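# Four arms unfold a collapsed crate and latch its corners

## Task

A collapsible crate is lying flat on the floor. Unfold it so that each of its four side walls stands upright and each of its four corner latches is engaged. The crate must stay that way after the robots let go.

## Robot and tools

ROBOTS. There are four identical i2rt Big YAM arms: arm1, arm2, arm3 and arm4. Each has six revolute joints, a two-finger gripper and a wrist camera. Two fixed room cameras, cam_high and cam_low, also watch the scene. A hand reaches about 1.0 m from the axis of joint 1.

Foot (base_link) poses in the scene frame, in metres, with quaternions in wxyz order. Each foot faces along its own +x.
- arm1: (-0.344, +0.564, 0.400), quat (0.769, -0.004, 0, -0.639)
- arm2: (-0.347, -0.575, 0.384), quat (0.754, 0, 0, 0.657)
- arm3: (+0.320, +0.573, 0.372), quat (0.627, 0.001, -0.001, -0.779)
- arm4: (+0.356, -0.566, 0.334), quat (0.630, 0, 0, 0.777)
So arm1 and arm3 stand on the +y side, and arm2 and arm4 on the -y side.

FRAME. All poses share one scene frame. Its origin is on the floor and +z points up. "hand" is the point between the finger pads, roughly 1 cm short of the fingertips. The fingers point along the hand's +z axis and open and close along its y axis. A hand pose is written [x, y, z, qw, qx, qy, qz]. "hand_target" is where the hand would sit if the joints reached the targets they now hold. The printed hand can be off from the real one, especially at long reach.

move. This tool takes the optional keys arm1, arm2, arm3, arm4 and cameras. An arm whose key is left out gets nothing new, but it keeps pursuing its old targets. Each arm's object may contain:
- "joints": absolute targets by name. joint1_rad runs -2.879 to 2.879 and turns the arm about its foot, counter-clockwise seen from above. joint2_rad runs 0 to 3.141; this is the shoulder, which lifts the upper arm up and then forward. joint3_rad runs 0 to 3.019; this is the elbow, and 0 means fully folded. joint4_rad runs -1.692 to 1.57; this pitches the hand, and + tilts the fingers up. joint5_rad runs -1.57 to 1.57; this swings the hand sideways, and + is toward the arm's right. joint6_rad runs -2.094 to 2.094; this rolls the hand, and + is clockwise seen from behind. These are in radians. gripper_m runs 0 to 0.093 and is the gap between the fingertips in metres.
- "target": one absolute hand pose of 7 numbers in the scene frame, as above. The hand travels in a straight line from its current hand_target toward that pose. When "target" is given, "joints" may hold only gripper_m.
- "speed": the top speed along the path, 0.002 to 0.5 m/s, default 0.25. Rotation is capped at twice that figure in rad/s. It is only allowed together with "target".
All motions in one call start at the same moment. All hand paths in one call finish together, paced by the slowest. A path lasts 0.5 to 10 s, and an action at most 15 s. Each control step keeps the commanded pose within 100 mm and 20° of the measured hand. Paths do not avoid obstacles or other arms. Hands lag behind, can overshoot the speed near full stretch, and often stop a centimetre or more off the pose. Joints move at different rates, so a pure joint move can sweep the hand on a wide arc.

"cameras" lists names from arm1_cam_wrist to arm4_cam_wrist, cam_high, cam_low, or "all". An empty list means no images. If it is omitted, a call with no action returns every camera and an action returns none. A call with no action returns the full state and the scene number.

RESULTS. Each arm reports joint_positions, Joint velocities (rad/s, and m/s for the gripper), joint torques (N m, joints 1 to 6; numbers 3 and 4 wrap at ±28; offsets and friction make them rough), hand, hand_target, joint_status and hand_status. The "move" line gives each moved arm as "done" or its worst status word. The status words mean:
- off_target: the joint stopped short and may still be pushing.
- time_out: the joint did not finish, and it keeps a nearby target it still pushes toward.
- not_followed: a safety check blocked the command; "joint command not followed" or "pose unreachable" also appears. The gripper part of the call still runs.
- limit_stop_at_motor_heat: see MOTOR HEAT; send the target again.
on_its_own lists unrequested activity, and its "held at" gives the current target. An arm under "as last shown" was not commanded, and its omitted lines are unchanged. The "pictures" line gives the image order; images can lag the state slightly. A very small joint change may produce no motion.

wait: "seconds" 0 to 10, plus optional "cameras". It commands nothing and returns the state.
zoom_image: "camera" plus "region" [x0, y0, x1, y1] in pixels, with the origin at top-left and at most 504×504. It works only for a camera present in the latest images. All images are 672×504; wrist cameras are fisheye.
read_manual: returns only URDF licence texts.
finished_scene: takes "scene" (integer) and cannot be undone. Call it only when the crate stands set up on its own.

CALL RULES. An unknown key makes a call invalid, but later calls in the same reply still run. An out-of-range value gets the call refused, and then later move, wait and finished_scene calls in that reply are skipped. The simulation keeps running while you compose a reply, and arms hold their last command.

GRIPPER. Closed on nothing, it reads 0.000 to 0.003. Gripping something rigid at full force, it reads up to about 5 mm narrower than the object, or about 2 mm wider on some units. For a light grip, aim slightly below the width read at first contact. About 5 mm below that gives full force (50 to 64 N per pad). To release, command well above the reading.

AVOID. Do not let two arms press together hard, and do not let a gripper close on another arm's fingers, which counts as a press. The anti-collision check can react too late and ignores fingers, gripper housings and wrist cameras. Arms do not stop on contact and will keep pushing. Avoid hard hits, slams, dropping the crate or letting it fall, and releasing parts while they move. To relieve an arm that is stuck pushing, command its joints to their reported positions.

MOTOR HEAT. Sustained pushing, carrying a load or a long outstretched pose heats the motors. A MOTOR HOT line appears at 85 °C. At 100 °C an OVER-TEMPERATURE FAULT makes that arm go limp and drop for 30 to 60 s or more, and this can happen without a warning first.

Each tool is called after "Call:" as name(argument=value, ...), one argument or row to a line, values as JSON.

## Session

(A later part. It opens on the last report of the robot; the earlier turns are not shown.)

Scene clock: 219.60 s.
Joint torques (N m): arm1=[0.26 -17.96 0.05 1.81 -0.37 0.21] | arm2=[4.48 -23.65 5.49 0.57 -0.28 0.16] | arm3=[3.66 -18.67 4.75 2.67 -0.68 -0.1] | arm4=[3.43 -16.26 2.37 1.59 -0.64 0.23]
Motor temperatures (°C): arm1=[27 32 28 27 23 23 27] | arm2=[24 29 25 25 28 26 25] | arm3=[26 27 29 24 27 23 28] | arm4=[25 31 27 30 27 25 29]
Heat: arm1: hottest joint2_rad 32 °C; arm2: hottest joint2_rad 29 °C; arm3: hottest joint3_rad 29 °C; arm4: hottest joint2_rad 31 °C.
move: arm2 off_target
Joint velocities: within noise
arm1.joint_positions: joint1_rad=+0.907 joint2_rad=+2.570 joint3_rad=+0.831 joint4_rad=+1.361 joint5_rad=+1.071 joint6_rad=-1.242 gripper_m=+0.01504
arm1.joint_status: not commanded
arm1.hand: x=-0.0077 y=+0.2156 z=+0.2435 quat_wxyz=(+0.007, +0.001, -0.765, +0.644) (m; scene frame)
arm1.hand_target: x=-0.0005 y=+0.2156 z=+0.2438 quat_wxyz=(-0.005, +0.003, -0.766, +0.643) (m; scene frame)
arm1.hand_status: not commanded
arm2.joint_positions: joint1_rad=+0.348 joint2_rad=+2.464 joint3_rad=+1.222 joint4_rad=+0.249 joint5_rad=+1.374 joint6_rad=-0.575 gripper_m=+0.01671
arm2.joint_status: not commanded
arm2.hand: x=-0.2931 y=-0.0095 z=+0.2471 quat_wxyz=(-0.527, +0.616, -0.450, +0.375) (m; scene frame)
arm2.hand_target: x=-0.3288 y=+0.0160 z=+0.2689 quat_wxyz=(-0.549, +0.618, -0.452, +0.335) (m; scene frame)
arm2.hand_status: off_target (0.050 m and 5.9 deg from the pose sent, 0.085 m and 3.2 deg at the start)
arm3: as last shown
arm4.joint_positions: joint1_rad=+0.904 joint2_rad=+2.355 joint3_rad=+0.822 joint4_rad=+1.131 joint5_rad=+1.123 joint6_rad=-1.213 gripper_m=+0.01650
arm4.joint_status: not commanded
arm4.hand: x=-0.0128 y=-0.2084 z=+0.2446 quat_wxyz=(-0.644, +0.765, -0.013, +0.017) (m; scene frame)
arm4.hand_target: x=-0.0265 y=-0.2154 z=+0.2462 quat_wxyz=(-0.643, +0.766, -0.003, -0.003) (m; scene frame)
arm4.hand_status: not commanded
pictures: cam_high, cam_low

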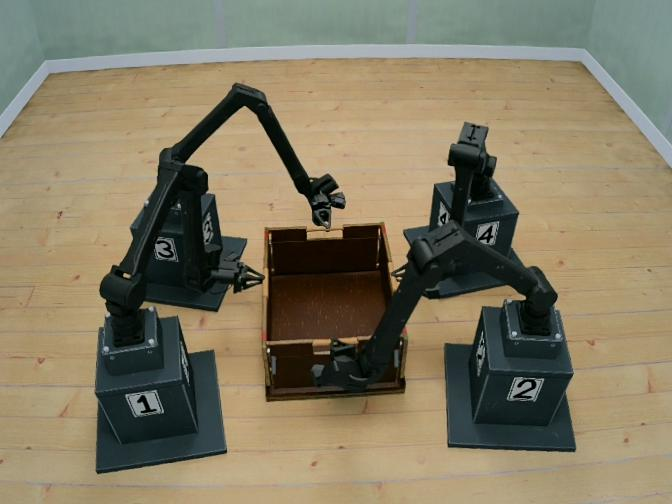

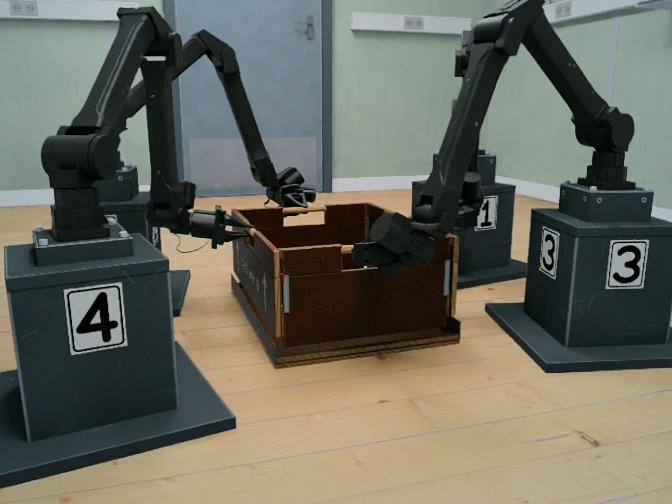

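Call:
move(
  arm2={"target":[-0.348,0.018,0.267,0.55,-0.62,0.455,-0.33],"speed":0.08},
  cameras=["cam_low","cam_high"],
)

Call:
zoom_image(
  camera="cam_high",
  region=[250, 300, 420, 410],
)

Call:
zoom_image(
  camera="cam_low",
  region=[260, 220, 310, 300],
)

Call:
zoom_image(
  camera="cam_low",
  region=[420, 210, 480, 300],
)

Scene clock: 223.13 s.
Joint torques (N m): arm1=[0.15 -18.14 0.03 1.91 -0.34 0.22] | arm2=[6.12 -23.47 5.79 0.54 -0.25 0.22] | arm3=[3.72 -18.32 4.67 2.66 -0.66 -0.07] | arm4=[3.43 -16.26 2.37 1.59 -0.64 0.24]
Motor temperatures (°C): arm1=[27 32 28 27 23 23 27] | arm2=[24 29 25 25 28 26 25] | arm3=[26 27 29 24 27 23 28] | arm4=[25 31 27 30 27 25 29]
Heat: arm1: hottest joint2_rad 32 °C; arm2: hottest joint2_rad 29 °C; arm3: hottest joint3_rad 29 °C; arm4: hottest joint2_rad 31 °C.
move: arm2 off_target
Joint velocities: within noise
arm1, arm4: as last shown
arm2.joint_positions: joint1_rad=+0.362 joint2_rad=+2.461 joint3_rad=+1.251 joint4_rad=+0.097 joint5_rad=+1.381 joint6_rad=-0.452 gripper_m=+0.01671
arm2.joint_status: not commanded
arm2.hand: x=-0.3005 y=-0.0095 z=+0.2471 quat_wxyz=(-0.524, +0.614, -0.455, +0.377) (m; scene frame)
arm2.hand_target: x=-0.3478 y=+0.0155 z=+0.2671 quat_wxyz=(-0.549, +0.620, -0.453, +0.329) (m; scene frame)
arm2.hand_status: off_target (0.058 m and 6.2 deg from the pose sent, 0.065 m and 5.9 deg at the start)
arm3.joint_positions: joint1_rad=+0.405 joint2_rad=+2.424 joint3_rad=+1.251 joint4_rad=+0.201 joint5_rad=+1.379 joint6_rad=-0.544 gripper_m=+0.01645
arm3.joint_status: not commanded
arm3.hand: x=+0.2580 y=-0.0089 z=+0.2587 quat_wxyz=(+0.368, -0.472, -0.598, +0.533) (m; scene frame)
arm3.hand_target: x=+0.2943 y=-0.0273 z=+0.2626 quat_wxyz=(+0.330, -0.462, -0.614, +0.548) (m; scene frame)
arm3.hand_status: not commanded
pictures: cam_high, cam_low

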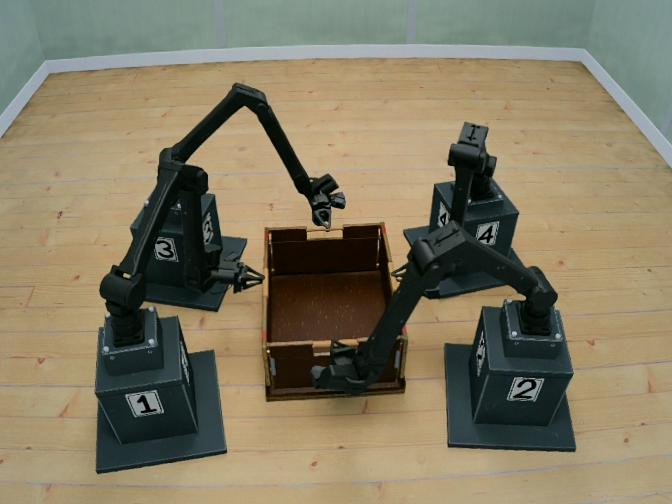

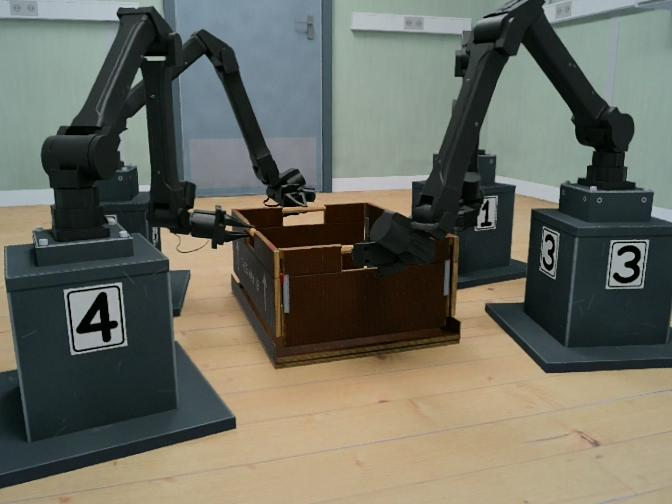

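Scaled by 2.965 from the camera's 672x504 image, which has a finer 960x720 frame.

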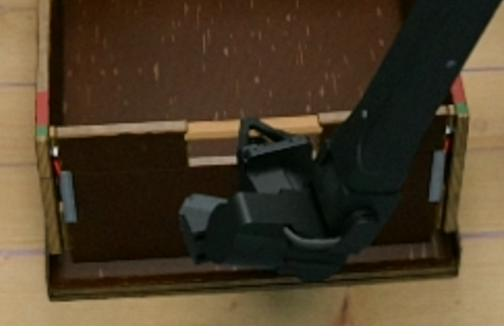

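Scaled by 6.300 from the camera's 672x504 image, which has a finer 960x720 frame.

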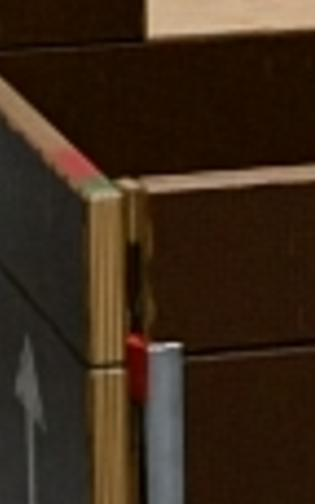

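Scaled by 5.600 from the camera's 672x504 image, which has a finer 960x720 frame.

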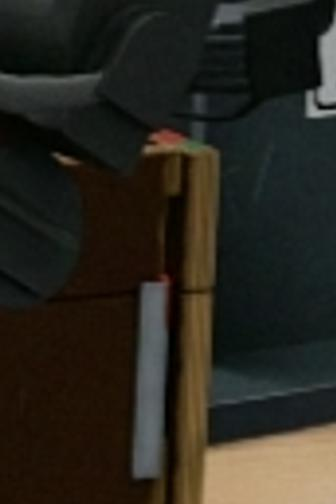

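Call:
move(
  arm1={"target":[0,0.182,0.244,0,0,0.766,-0.643],"speed":0.06},
  arm4={"target":[-0.027,-0.182,0.246,-0.643,0.766,0,0],"speed":0.06},
  cameras=["cam_low","cam_high"],
)

Call:
zoom_image(
  camera="cam_high",
  region=[240, 210, 430, 420],
)

Call:
zoom_image(
  camera="cam_low",
  region=[260, 220, 310, 300],
)

Call:
zoom_image(
  camera="cam_low",
  region=[420, 210, 480, 300],
)

Scene clock: 225.90 s.
Joint torques (N m): arm1=[-5.3 -18.14 3.03 1.43 -1.85 -0.12] | arm2=[6.18 -23.41 5.72 0.55 -0.25 0.25] | arm3=[3.72 -18.37 4.66 2.84 -0.65 -0.08] | arm4=[-0.73 -15.56 5.64 1.57 -2.14 -0.26]
Motor temperatures (°C): arm1=[27 32 28 27 24 23 27] | arm2=[24 29 25 25 28 26 26] | arm3=[26 27 29 24 27 23 28] | arm4=[25 31 27 30 27 25 29]
Heat: arm1: hottest joint2_rad 32 °C; arm2: hottest joint2_rad 29 °C; arm3: hottest joint3_rad 29 °C; arm4: hottest joint2_rad 31 °C.
move: arm1 off_target; arm4 off_target
Joint velocities: within noise
arm1.joint_positions: joint1_rad=+0.901 joint2_rad=+2.568 joint3_rad=+0.827 joint4_rad=+1.365 joint5_rad=+1.053 joint6_rad=-1.245 gripper_m=+0.01503
arm1.joint_status: not commanded
arm1.hand: x=-0.0080 y=+0.2143 z=+0.2435 quat_wxyz=(+0.003, +0.005, -0.767, +0.642) (m; scene frame)
arm1.hand_target: x=-0.0025 y=+0.1837 z=+0.2453 quat_wxyz=(+0.000, -0.002, -0.766, +0.643) (m; scene frame)
arm1.hand_status: off_target (0.033 m and 0.7 deg from the pose sent, 0.034 m and 0.9 deg at the start)
arm2.joint_positions: joint1_rad=+0.362 joint2_rad=+2.461 joint3_rad=+1.251 joint4_rad=+0.096 joint5_rad=+1.381 joint6_rad=-0.450 gripper_m=+0.01671
arm2.joint_status: not commanded
arm2.hand: x=-0.3004 y=-0.0097 z=+0.2470 quat_wxyz=(-0.524, +0.614, -0.455, +0.377) (m; scene frame)
arm2.hand_target: x=-0.3478 y=+0.0153 z=+0.2670 quat_wxyz=(-0.549, +0.620, -0.453, +0.329) (m; scene frame)
arm2.hand_status: not commanded
arm3: as last shown
arm4.joint_positions: joint1_rad=+0.899 joint2_rad=+2.355 joint3_rad=+0.820 joint4_rad=+1.144 joint5_rad=+1.106 joint6_rad=-1.222 gripper_m=+0.01650
arm4.joint_status: not commanded
arm4.hand: x=-0.0140 y=-0.2068 z=+0.2453 quat_wxyz=(-0.644, +0.765, -0.010, +0.011) (m; scene frame)
arm4.hand_target: x=-0.0293 y=-0.1871 z=+0.2472 quat_wxyz=(-0.643, +0.766, +0.002, -0.003) (m; scene frame)
arm4.hand_status: off_target (0.028 m and 1.7 deg from the pose sent, 0.030 m and 2.5 deg at the start)
pictures: cam_high, cam_low

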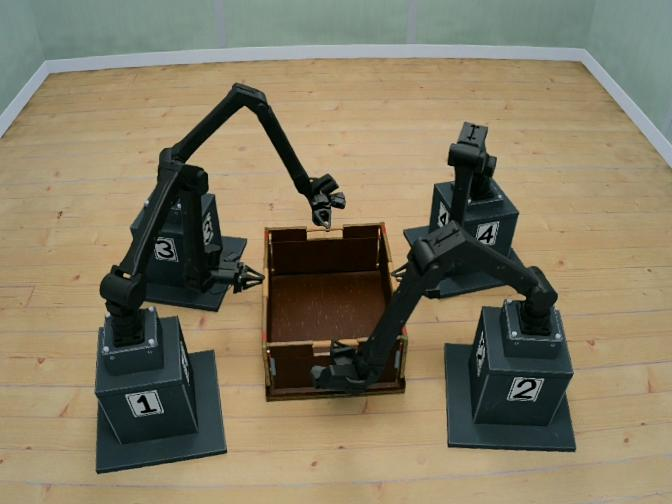

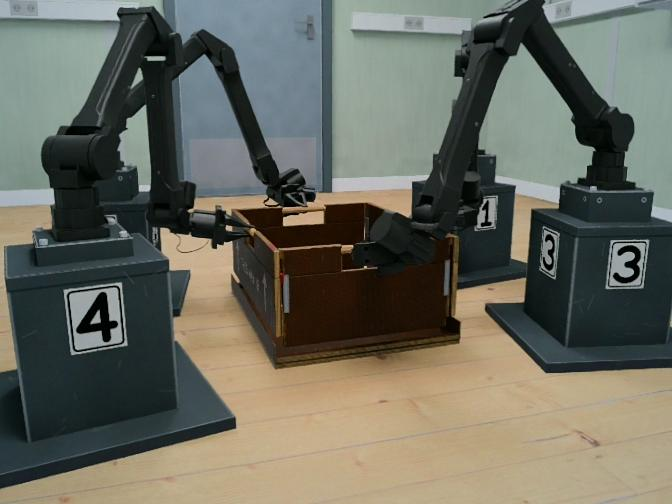

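Scaled by 2.400 from the camera's 672x504 image, which has a finer 960x720 frame.

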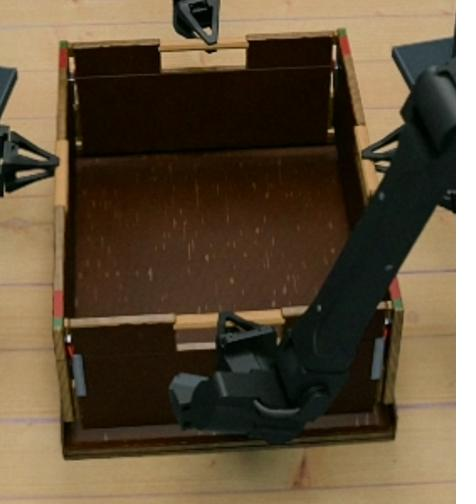

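Scaled by 6.300 from the camera's 672x504 image, which has a finer 960x720 frame.

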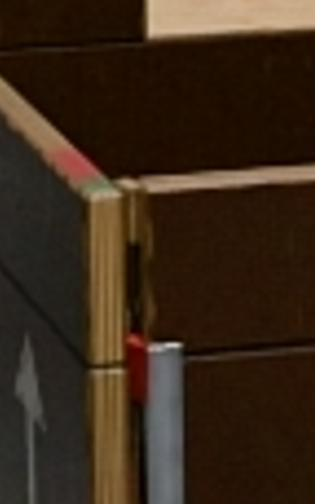

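Scaled by 5.600 from the camera's 672x504 image, which has a finer 960x720 frame.

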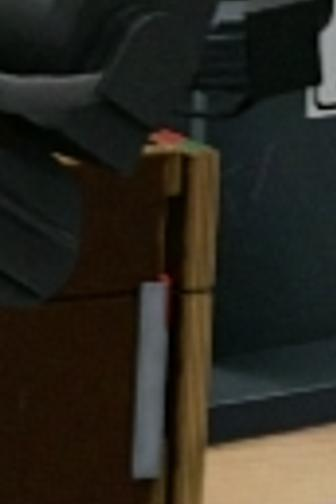

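Call:
move(
  cameras=["all"],
)

Call:
zoom_image(
  camera="cam_high",
  region=[260, 325, 300, 385],
)

Call:
zoom_image(
  camera="cam_high",
  region=[372, 215, 402, 265],
)

Scene clock: 229.40 s.
Joint torques (N m): arm1=[-5.07 -17.96 3.11 1.29 -1.81 -0.09] | arm2=[6.18 -23.47 5.71 0.55 -0.25 0.25] | arm3=[3.66 -18.61 4.74 2.73 -0.67 -0.08] | arm4=[-0.67 -15.56 5.64 1.57 -2.14 -0.27]
Motor temperatures (°C): arm1=[27 32 28 27 24 23 27] | arm2=[24 28 25 25 28 26 26] | arm3=[26 27 29 24 27 23 29] | arm4=[25 31 27 30 28 25 29]
Heat: arm1: hottest joint2_rad 32 °C; arm2: hottest joint2_rad 28 °C; arm3: hottest joint3_rad 29 °C; arm4: hottest joint2_rad 31 °C.
Joint velocities: within noise
arm1.joint_positions: joint1_rad=+0.901 joint2_rad=+2.568 joint3_rad=+0.827 joint4_rad=+1.365 joint5_rad=+1.053 joint6_rad=-1.245 gripper_m=+0.01503
arm1.joint_status: not commanded
arm1.hand: x=-0.0080 y=+0.2143 z=+0.2435 quat_wxyz=(+0.003, +0.005, -0.767, +0.642) (m; scene frame)
arm1.hand_target: x=-0.0025 y=+0.1837 z=+0.2453 quat_wxyz=(+0.000, -0.002, -0.766, +0.643) (m; scene frame)
arm1.hand_status: off_target (0.033 m and 0.7 deg from the pose sent, 0.034 m and 0.9 deg at the start)
arm2.joint_positions: joint1_rad=+0.362 joint2_rad=+2.461 joint3_rad=+1.251 joint4_rad=+0.096 joint5_rad=+1.381 joint6_rad=-0.450 gripper_m=+0.01671
arm2.joint_status: not commanded
arm2.hand: x=-0.3004 y=-0.0097 z=+0.2470 quat_wxyz=(-0.524, +0.614, -0.455, +0.377) (m; scene frame)
arm2.hand_target: x=-0.3478 y=+0.0153 z=+0.2670 quat_wxyz=(-0.549, +0.620, -0.453, +0.329) (m; scene frame)
arm2.hand_status: not commanded
arm3.joint_positions: joint1_rad=+0.405 joint2_rad=+2.424 joint3_rad=+1.251 joint4_rad=+0.201 joint5_rad=+1.379 joint6_rad=-0.544 gripper_m=+0.01645
arm3.joint_status: not commanded
arm3.hand: x=+0.2580 y=-0.0089 z=+0.2587 quat_wxyz=(+0.368, -0.472, -0.598, +0.533) (m; scene frame)
arm3.hand_target: x=+0.2943 y=-0.0273 z=+0.2626 quat_wxyz=(+0.330, -0.462, -0.614, +0.548) (m; scene frame)
arm3.hand_status: not commanded
arm4.joint_positions: joint1_rad=+0.899 joint2_rad=+2.355 joint3_rad=+0.820 joint4_rad=+1.144 joint5_rad=+1.106 joint6_rad=-1.222 gripper_m=+0.01650
arm4.joint_status: not commanded
arm4.hand: x=-0.0140 y=-0.2068 z=+0.2453 quat_wxyz=(-0.644, +0.765, -0.010, +0.011) (m; scene frame)
arm4.hand_target: x=-0.0293 y=-0.1871 z=+0.2472 quat_wxyz=(-0.643, +0.766, +0.002, -0.003) (m; scene frame)
arm4.hand_status: off_target (0.028 m and 1.7 deg from the pose sent, 0.030 m and 2.5 deg at the start)
pictures: arm1_cam_wrist, arm2_cam_wrist, arm3_cam_wrist, arm4_cam_wrist, cam_high, cam_low

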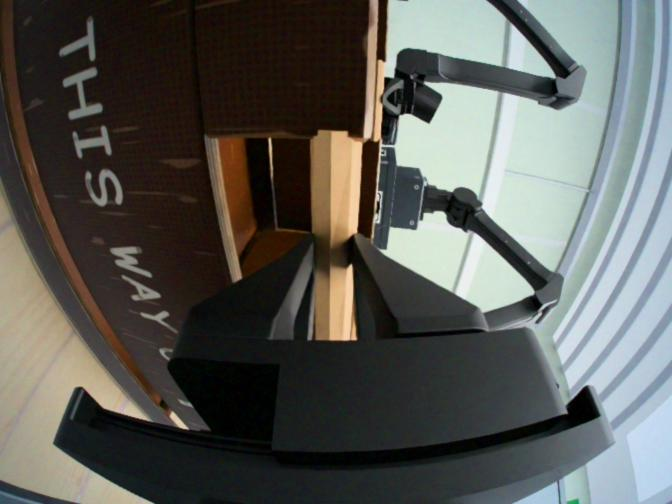

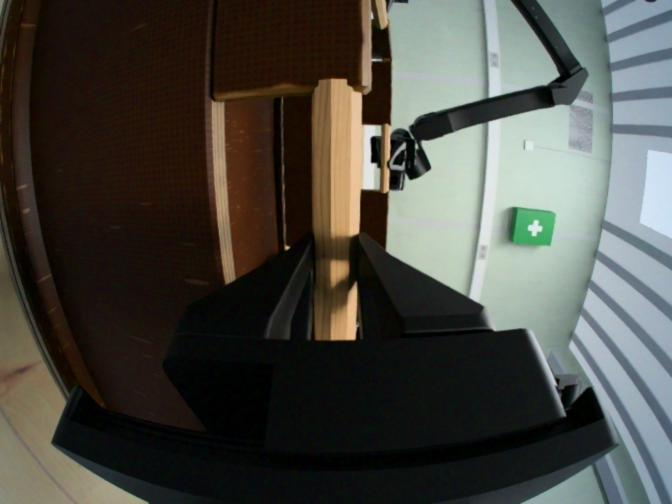

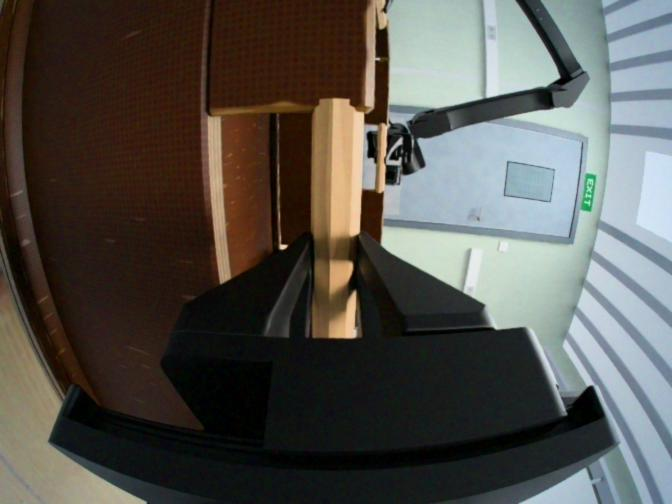

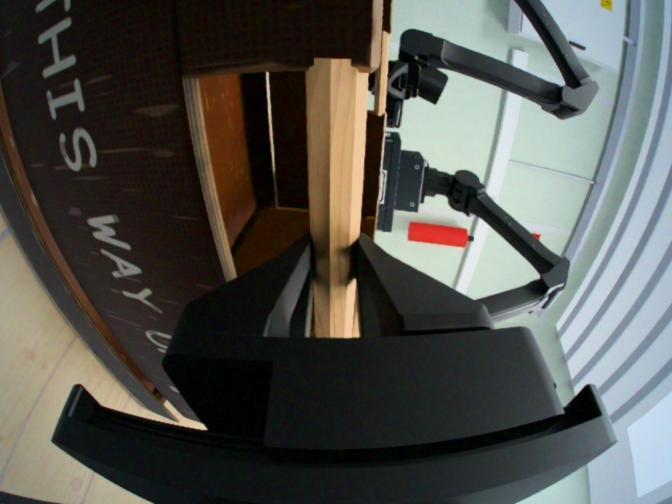

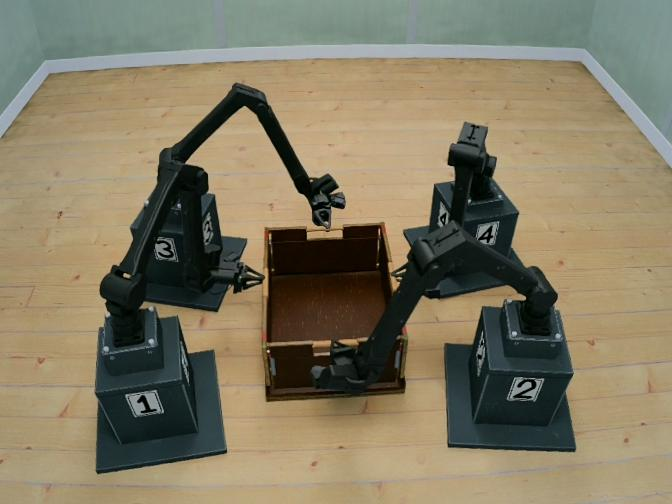

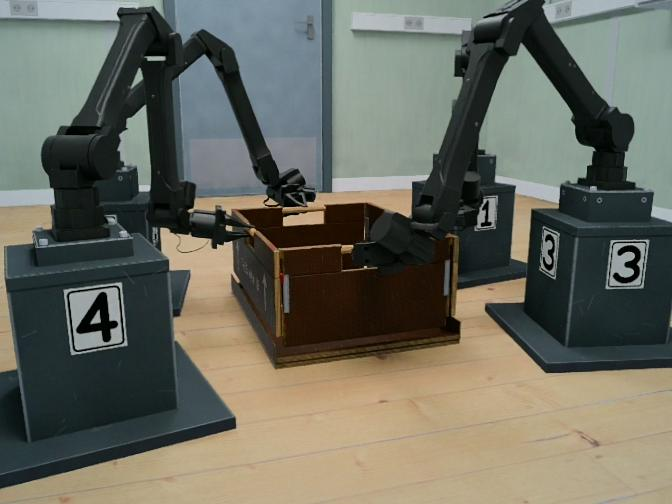

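Scaled by 8.400 from the camera's 672x504 image, which has a finer 960x720 frame.

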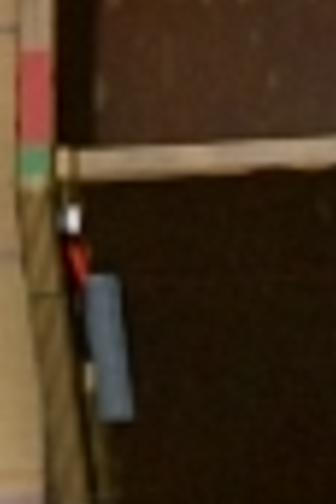

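Scaled by 10.080 from the camera's 672x504 image, which has a finer 960x720 frame.

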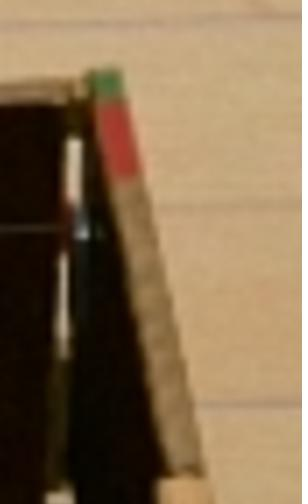

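Call:
move(
  arm3={"target":[0.33,-0.03,0.263,-0.34,0.47,0.61,-0.54],"speed":0.1},
  arm2={"target":[-0.375,0.018,0.267,0.545,-0.61,0.465,-0.345],"speed":0.1},
  cameras=["cam_low","cam_high"],
)

Call:
zoom_image(
  camera="cam_high",
  region=[260, 325, 300, 385],
)

Call:
zoom_image(
  camera="cam_low",
  region=[260, 220, 310, 300],
)

Call:
zoom_image(
  camera="cam_high",
  region=[372, 215, 402, 265],
)

Scene clock: 234.20 s.
Joint torques (N m): arm1=[-4.72 -18.32 3.21 1.39 -1.78 -0.08] | arm2=[10.05 -23 6.48 0.1 0.64 0.33] | arm3=[8.35 -18.61 6.39 0.23 0.56 0.19] | arm4=[-0.67 -15.62 5.64 1.57 -2.14 -0.27]
Motor temperatures (°C): arm1=[27 32 28 27 25 23 27] | arm2=[24 28 25 25 28 26 26] | arm3=[26 27 29 24 27 23 29] | arm4=[25 31 27 30 29 25 29]
Heat: arm1: hottest joint2_rad 32 °C; arm2: hottest joint2_rad 28 °C; arm3: hottest joint3_rad 29 °C; arm4: hottest joint2_rad 31 °C.
move: arm2 off_target; arm3 off_target
Joint velocities: within noise
arm1, arm4: as last shown
arm1.joint_positions: joint1_rad=+0.901 joint2_rad=+2.568 joint3_rad=+0.827 joint4_rad=+1.365 joint5_rad=+1.053 joint6_rad=-1.247 gripper_m=+0.01503
arm1.hand: x=-0.0080 y=+0.2143 z=+0.2435 quat_wxyz=(+0.004, +0.005, -0.767, +0.642) (m; scene frame)
arm2.joint_positions: joint1_rad=+0.362 joint2_rad=+2.479 joint3_rad=+1.381 joint4_rad=-0.423 joint5_rad=+1.387 joint6_rad=-0.041 gripper_m=+0.01671
arm2.joint_status: not commanded
arm2.hand: x=-0.3004 y=-0.0090 z=+0.2484 quat_wxyz=(-0.504, +0.601, -0.479, +0.394) (m; scene frame)
arm2.hand_target: x=-0.3720 y=+0.0131 z=+0.2657 quat_wxyz=(-0.541, +0.612, -0.465, +0.341) (m; scene frame)
arm2.hand_status: off_target (0.082 m and 7.5 deg from the pose sent, 0.082 m and 4.6 deg at the start)
arm3.joint_positions: joint1_rad=+0.407 joint2_rad=+2.424 joint3_rad=+1.345 joint4_rad=-0.225 joint5_rad=+1.378 joint6_rad=-0.208 gripper_m=+0.01645
arm3.joint_status: not commanded
arm3.hand: x=+0.2589 y=-0.0090 z=+0.2590 quat_wxyz=(+0.377, -0.494, -0.591, +0.514) (m; scene frame)
arm3.hand_target: x=+0.3281 y=-0.0263 z=+0.2632 quat_wxyz=(+0.339, -0.467, -0.615, +0.538) (m; scene frame)
arm3.hand_status: off_target (0.074 m and 6.2 deg from the pose sent, 0.075 m and 3.6 deg at the start)
pictures: cam_high, cam_low

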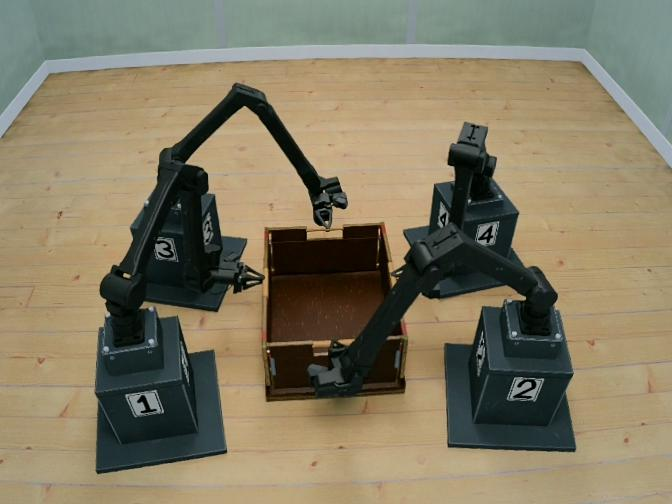

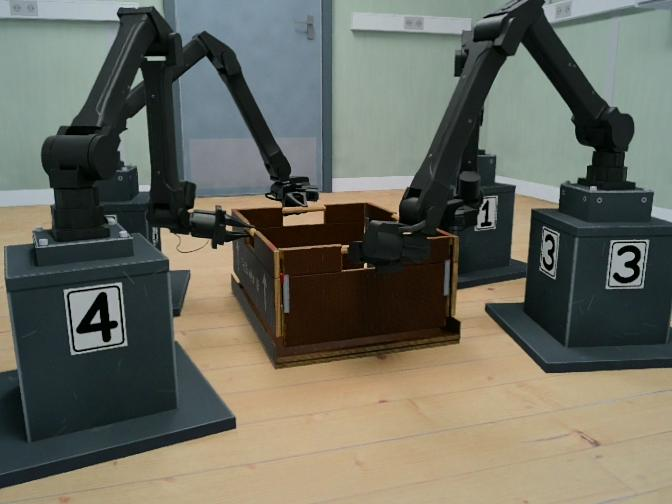

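Scaled by 8.400 from the camera's 672x504 image, which has a finer 960x720 frame.

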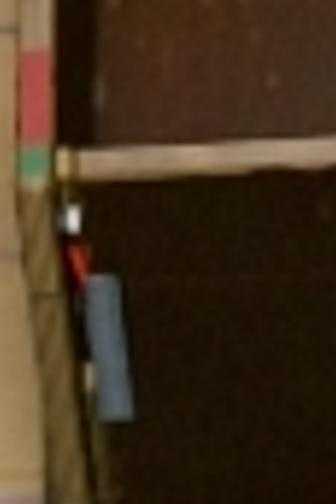

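Scaled by 6.300 from the camera's 672x504 image, which has a finer 960x720 frame.

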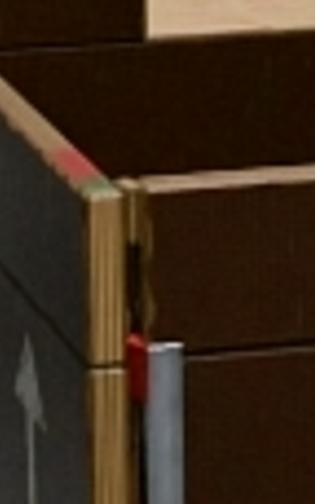

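Scaled by 10.080 from the camera's 672x504 image, which has a finer 960x720 frame.

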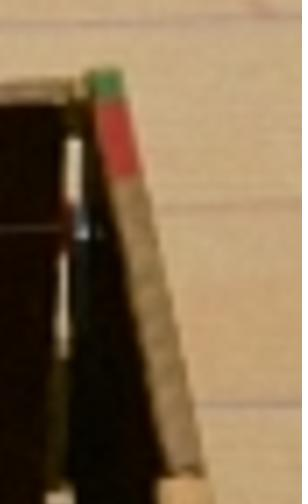

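Call:
move(
  arm3={"target":[0.235,-0.015,0.263,-0.37,0.48,0.60,-0.53],"speed":0.06},
  arm2={"target":[-0.277,0.0,0.255,0.52,-0.61,0.465,-0.37],"speed":0.06},
  cameras=["cam_high"],
)

Call:
zoom_image(
  camera="cam_high",
  region=[240, 210, 430, 420],
)

Scene clock: 238.23 s.
Joint torques (N m): arm1=[-5.6 -18.32 3.1 1.28 -1.84 -0.1] | arm2=[-2.96 -22.24 3.85 1.61 -0.19 -0.14] | arm3=[-3.14 -18.37 3.59 2.35 0.11 -0.18] | arm4=[-0.67 -15.62 5.64 1.55 -2.14 -0.27]
Motor temperatures (°C): arm1=[27 32 28 27 25 23 27] | arm2=[24 29 25 25 28 26 26] | arm3=[26 27 29 24 27 23 29] | arm4=[25 31 27 30 30 25 29]
Heat: arm1: hottest joint2_rad 32 °C; arm2: hottest joint2_rad 29 °C; arm3: hottest joint3_rad 29 °C; arm4: hottest joint2_rad 31 °C.
move: arm2 off_target; arm3 off_target
Joint velocities: within noise
arm1, arm4: as last shown
arm2.joint_positions: joint1_rad=+0.359 joint2_rad=+2.463 joint3_rad=+1.229 joint4_rad=+0.202 joint5_rad=+1.377 joint6_rad=-0.538 gripper_m=+0.01671
arm2.joint_status: not commanded
arm2.hand: x=-0.2989 y=-0.0097 z=+0.2470 quat_wxyz=(-0.526, +0.617, -0.449, +0.375) (m; scene frame)
arm2.hand_target: x=-0.2836 y=+0.0004 z=+0.2567 quat_wxyz=(-0.526, +0.609, -0.465, +0.368) (m; scene frame)
arm2.hand_status: off_target (0.025 m and 2.2 deg from the pose sent, 0.026 m and 3.8 deg at the start)
arm3.joint_positions: joint1_rad=+0.404 joint2_rad=+2.424 joint3_rad=+1.240 joint4_rad=+0.250 joint5_rad=+1.375 joint6_rad=-0.580 gripper_m=+0.01645
arm3.joint_status: not commanded
arm3.hand: x=+0.2572 y=-0.0088 z=+0.2589 quat_wxyz=(+0.366, -0.470, -0.599, +0.535) (m; scene frame)
arm3.hand_target: x=+0.2418 y=-0.0150 z=+0.2640 quat_wxyz=(+0.366, -0.478, -0.596, +0.532) (m; scene frame)
arm3.hand_status: off_target (0.023 m and 1.3 deg from the pose sent, 0.025 m and 2.7 deg at the start)
pictures: cam_high

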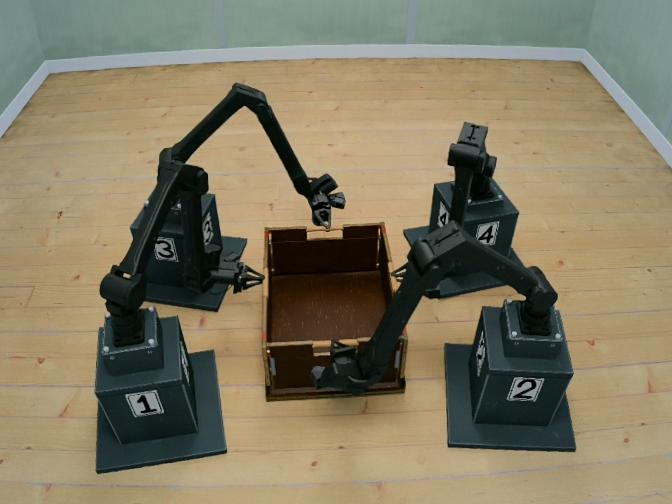

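Scaled by 2.400 from the camera's 672x504 image, which has a finer 960x720 frame.

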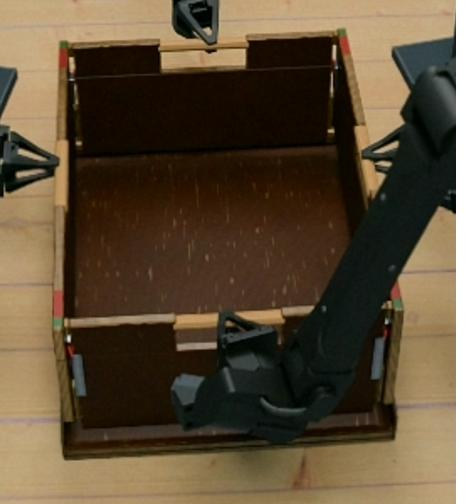

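Call:
move(
  arm3={"target":[0.262,-0.015,0.262,0.366,-0.474,-0.598,0.533],"speed":0.06},
  arm2={"target":[-0.305,0.0,0.255,-0.526,0.613,-0.457,0.371],"speed":0.06},
)

Call:
move(
  arm3={"joints":{"gripper_m":0.05}},
  arm2={"joints":{"gripper_m":0.05}},
)

Call:
move(
  arm3={"target":[0.365,0.018,0.28,0.366,-0.474,-0.598,0.533],"speed":0.12},
  arm2={"target":[-0.41,-0.035,0.275,-0.526,0.613,-0.457,0.371],"speed":0.12},
  cameras=["cam_high","cam_low","arm3_cam_wrist","arm2_cam_wrist"],
)

Call:
zoom_image(
  camera="cam_high",
  region=[240, 210, 430, 420],
)

Call:
zoom_image(
  camera="cam_low",
  region=[220, 180, 480, 380],
)

Scene clock: 242.87 s.
Joint torques (N m): arm1=[-4.72 -18.37 3.14 1.24 -1.83 -0.09] | arm2=[0.44 -21.89 4.41 0.28 0.23 0.05] | arm3=[0.21 -18.37 4.55 0.5 0.47 0.16] | arm4=[-0.67 -15.56 5.63 1.55 -2.14 -0.27]
Motor temperatures (°C): arm1=[27 31 28 27 26 23 27] | arm2=[24 29 25 25 28 26 26] | arm3=[26 27 29 24 27 23 29] | arm4=[25 31 27 30 31 25 29]
Heat: arm1: hottest joint2_rad 31 °C; arm2: hottest joint2_rad 29 °C; arm3: hottest joint3_rad 29 °C; arm4: hottest joint2_rad 31 °C.
move: arm2 off_target; arm3 done
Joint velocities: within noise
arm1, arm4: as last shown
arm2.joint_positions: joint1_rad=+0.359 joint2_rad=+2.461 joint3_rad=+1.252 joint4_rad=+0.088 joint5_rad=+1.384 joint6_rad=-0.450 gripper_m=+0.01671
arm2.joint_status: not commanded
arm2.hand: x=-0.2985 y=-0.0101 z=+0.2474 quat_wxyz=(-0.522, +0.614, -0.454, +0.380) (m; scene frame)
arm2.hand_target: x=-0.3046 y=+0.0001 z=+0.2550 quat_wxyz=(-0.526, +0.614, -0.457, +0.370) (m; scene frame)
arm2.hand_status: off_target (0.014 m and 1.2 deg from the pose sent, 0.014 m and 1.1 deg at the start)
arm3.joint_positions: joint1_rad=+0.404 joint2_rad=+2.423 joint3_rad=+1.254 joint4_rad=+0.171 joint5_rad=+1.378 joint6_rad=-0.516 gripper_m=+0.01645
arm3.joint_status: not commanded
arm3.hand: x=+0.2570 y=-0.0079 z=+0.2581 quat_wxyz=(+0.368, -0.475, -0.597, +0.532) (m; scene frame)
arm3.hand_target: x=+0.2621 y=-0.0156 z=+0.2611 quat_wxyz=(+0.364, -0.474, -0.600, +0.532) (m; scene frame)
arm3.hand_status: done (0.010 m and 0.3 deg from the pose sent, 0.008 m and 0.5 deg at the start)
pictures: none

Scene clock: 243.53 s.
Joint torques (N m): arm1=[-5.13 -17.96 3.15 1.39 -1.82 -0.1] | arm2=[-0.09 -21.95 4.49 0.47 0.45 0.09] | arm3=[-0.21 -18.43 4.62 0.7 0.49 0.16] | arm4=[-0.67 -15.56 5.63 1.55 -2.14 -0.27]
Motor temperatures (°C): arm1=[27 31 28 27 26 23 27] | arm2=[24 29 25 25 28 26 26] | arm3=[26 27 29 24 27 23 29] | arm4=[25 31 27 30 31 25 29]
Heat: arm1: hottest joint2_rad 31 °C; arm2: hottest joint2_rad 29 °C; arm3: hottest joint3_rad 29 °C; arm4: hottest joint2_rad 31 °C.
move: arm2 done; arm3 done
Joint velocities: within noise
arm1, arm4: as last shown
arm2.joint_positions: joint1_rad=+0.357 joint2_rad=+2.463 joint3_rad=+1.252 joint4_rad=+0.084 joint5_rad=+1.375 joint6_rad=-0.456 gripper_m=+0.04982
arm2.joint_status: all done
arm2.hand: x=-0.2979 y=-0.0104 z=+0.2450 quat_wxyz=(-0.517, +0.619, -0.452, +0.381) (m; scene frame)
arm2.hand_target: x=-0.3038 y=-0.0002 z=+0.2535 quat_wxyz=(-0.523, +0.617, -0.455, +0.372) (m; scene frame)
arm2.hand_status: not commanded
arm3.joint_positions: joint1_rad=+0.394 joint2_rad=+2.423 joint3_rad=+1.254 joint4_rad=+0.164 joint5_rad=+1.376 joint6_rad=-0.525 gripper_m=+0.04984
arm3.joint_status: all done
arm3.hand: x=+0.2516 y=-0.0069 z=+0.2576 quat_wxyz=(+0.374, -0.473, -0.599, +0.526) (m; scene frame)
arm3.hand_target: x=+0.2567 y=-0.0150 z=+0.2609 quat_wxyz=(+0.368, -0.474, -0.600, +0.529) (m; scene frame)
arm3.hand_status: not commanded
pictures: none

Scene clock: 246.07 s.
Joint torques (N m): arm1=[-5.48 -18.73 3.14 1.21 -1.88 -0.09] | arm2=[-0.09 -20.72 3.4 0.36 0.7 -0.06] | arm3=[-0.97 -18.26 2.95 0.57 0.75 0.05] | arm4=[-0.67 -15.56 5.64 1.55 -2.14 -0.27]
Motor temperatures (°C): arm1=[27 31 28 27 26 23 27] | arm2=[24 29 25 25 28 26 26] | arm3=[26 28 29 24 27 23 28] | arm4=[25 31 27 30 31 25 29]
Heat: arm1: hottest joint2_rad 31 °C; arm2: hottest joint2_rad 29 °C; arm3: hottest joint3_rad 29 °C; arm4: hottest joint2_rad 31 °C.
move: arm2 not_followed; arm3 not_followed
Joint velocities: within noise
arm1, arm4: as last shown
arm2.joint_positions: joint1_rad=+0.567 joint2_rad=+2.438 joint3_rad=+1.344 joint4_rad=-0.745 joint5_rad=+1.386 joint6_rad=+0.228 gripper_m=+0.04990
arm2.joint_status: not commanded
arm2.on_its_own: joint1_rad is held at +0.573, not at its first target +0.365; joint4_rad is held at -0.735, not at its first target +0.075; joint6_rad is held at +0.225, not at its first target -0.448
arm2.hand: x=-0.4005 y=-0.0474 z=+0.2665 quat_wxyz=(-0.524, +0.645, -0.415, +0.371) (m; scene frame)
arm2.hand_target: x=-0.4009 y=-0.0464 z=+0.2663 quat_wxyz=(-0.524, +0.645, -0.415, +0.370) (m; scene frame)
arm2.hand_status: not_followed (0.018 m and 6.0 deg from the pose sent, 0.119 m and 1.8 deg at the start)
arm3.joint_positions: joint1_rad=+0.605 joint2_rad=+2.391 joint3_rad=+1.369 joint4_rad=-0.753 joint5_rad=+1.405 joint6_rad=+0.237 gripper_m=+0.04991
arm3.joint_status: not commanded
arm3.on_its_own: joint1_rad is held at +0.611, not at its first target +0.410; joint3_rad is held at +1.363, not at its first target +1.273; joint4_rad is held at -0.742, not at its first target +0.153; joint5_rad is held at +1.407, not at its first target +1.372; joint6_rad is held at +0.234, not at its first target -0.515
arm3.hand: x=+0.3599 y=+0.0237 z=+0.2846 quat_wxyz=(+0.361, -0.446, -0.619, +0.537) (m; scene frame)
arm3.hand_target: x=+0.3594 y=+0.0250 z=+0.2833 quat_wxyz=(+0.362, -0.443, -0.621, +0.536) (m; scene frame)
arm3.hand_status: not_followed (0.009 m and 4.1 deg from the pose sent, 0.118 m and 1.2 deg at the start)
pictures: arm2_cam_wrist, arm3_cam_wrist, cam_high, cam_low
pose unreachable (arm2 arm): on one or more control steps of this call this arm could not follow its commanded pose, so it was not sent that pose on those steps. On the call's last step it was still not sent that pose. It may still have moved: this result reports where it is.
cause: moving toward the commanded pose would bring two parts of the arm too close to each other (its wrist (the part past joint 4) and its wrist camera, 1 mm apart when it was first held).
pose unreachable (arm3 arm): on one or more control steps of this call this arm could not follow its commanded pose, so it was not sent that pose on those steps. On the call's last step it was still not sent that pose. It may still have moved: this result reports where it is.
cause: moving toward the commanded pose would bring two parts of the arm too close to each other (its wrist (the part past joint 4) and its wrist camera, 1 mm apart when it was first held).

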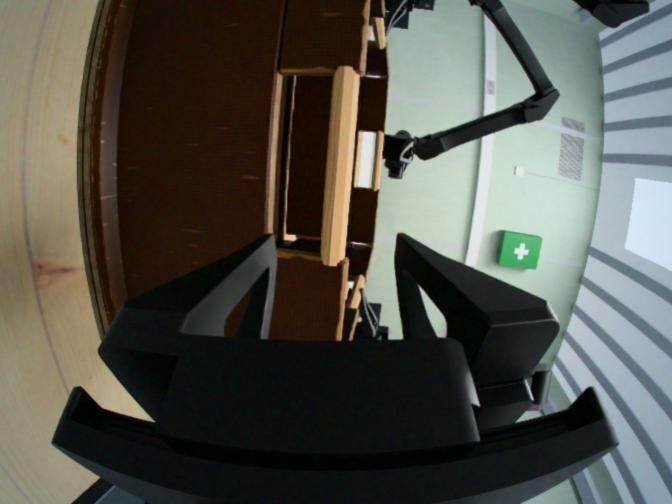

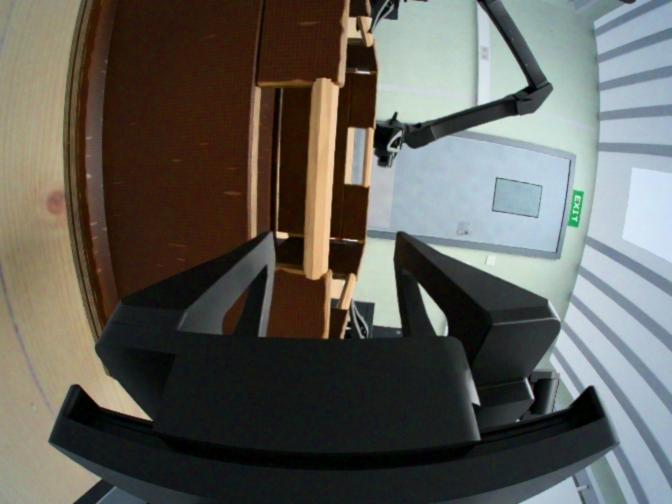

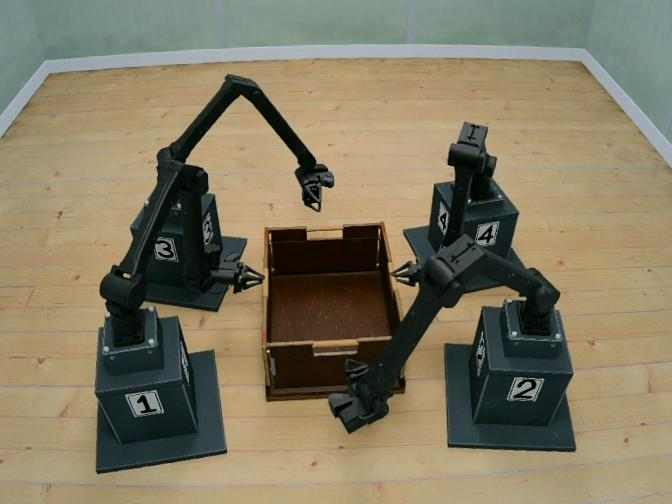

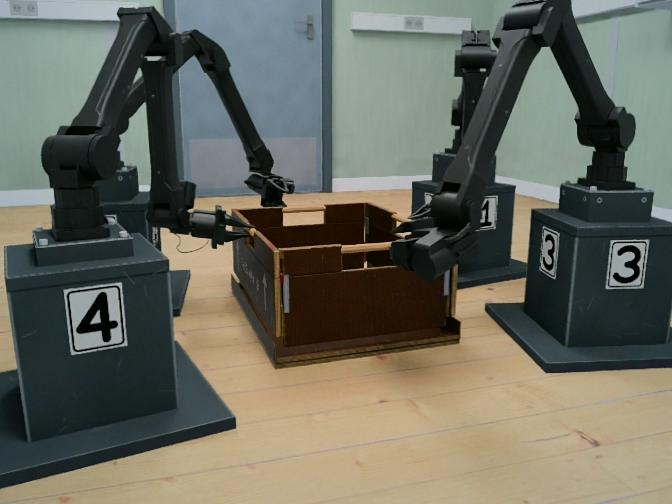

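Scaled by 2.400 from the camera's 672x504 image, which has a finer 960x720 frame.

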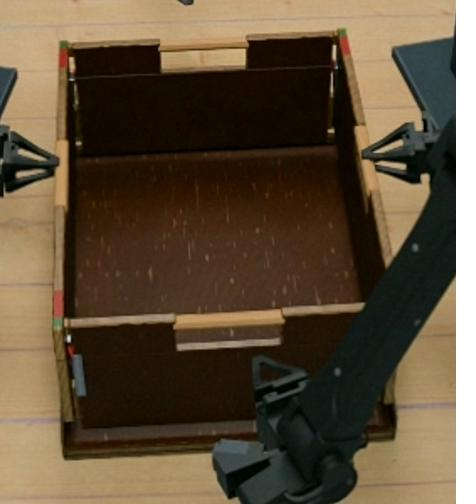

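Scaled by 1.938 from the camera's 672x504 image, which has a finer 960x720 frame.

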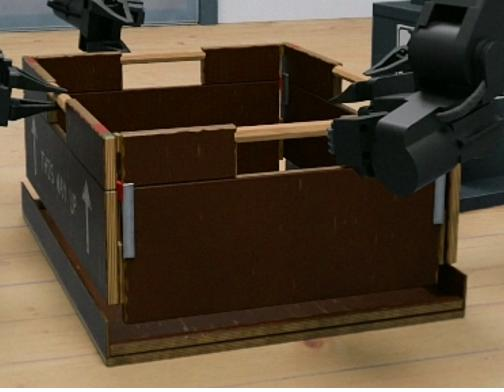

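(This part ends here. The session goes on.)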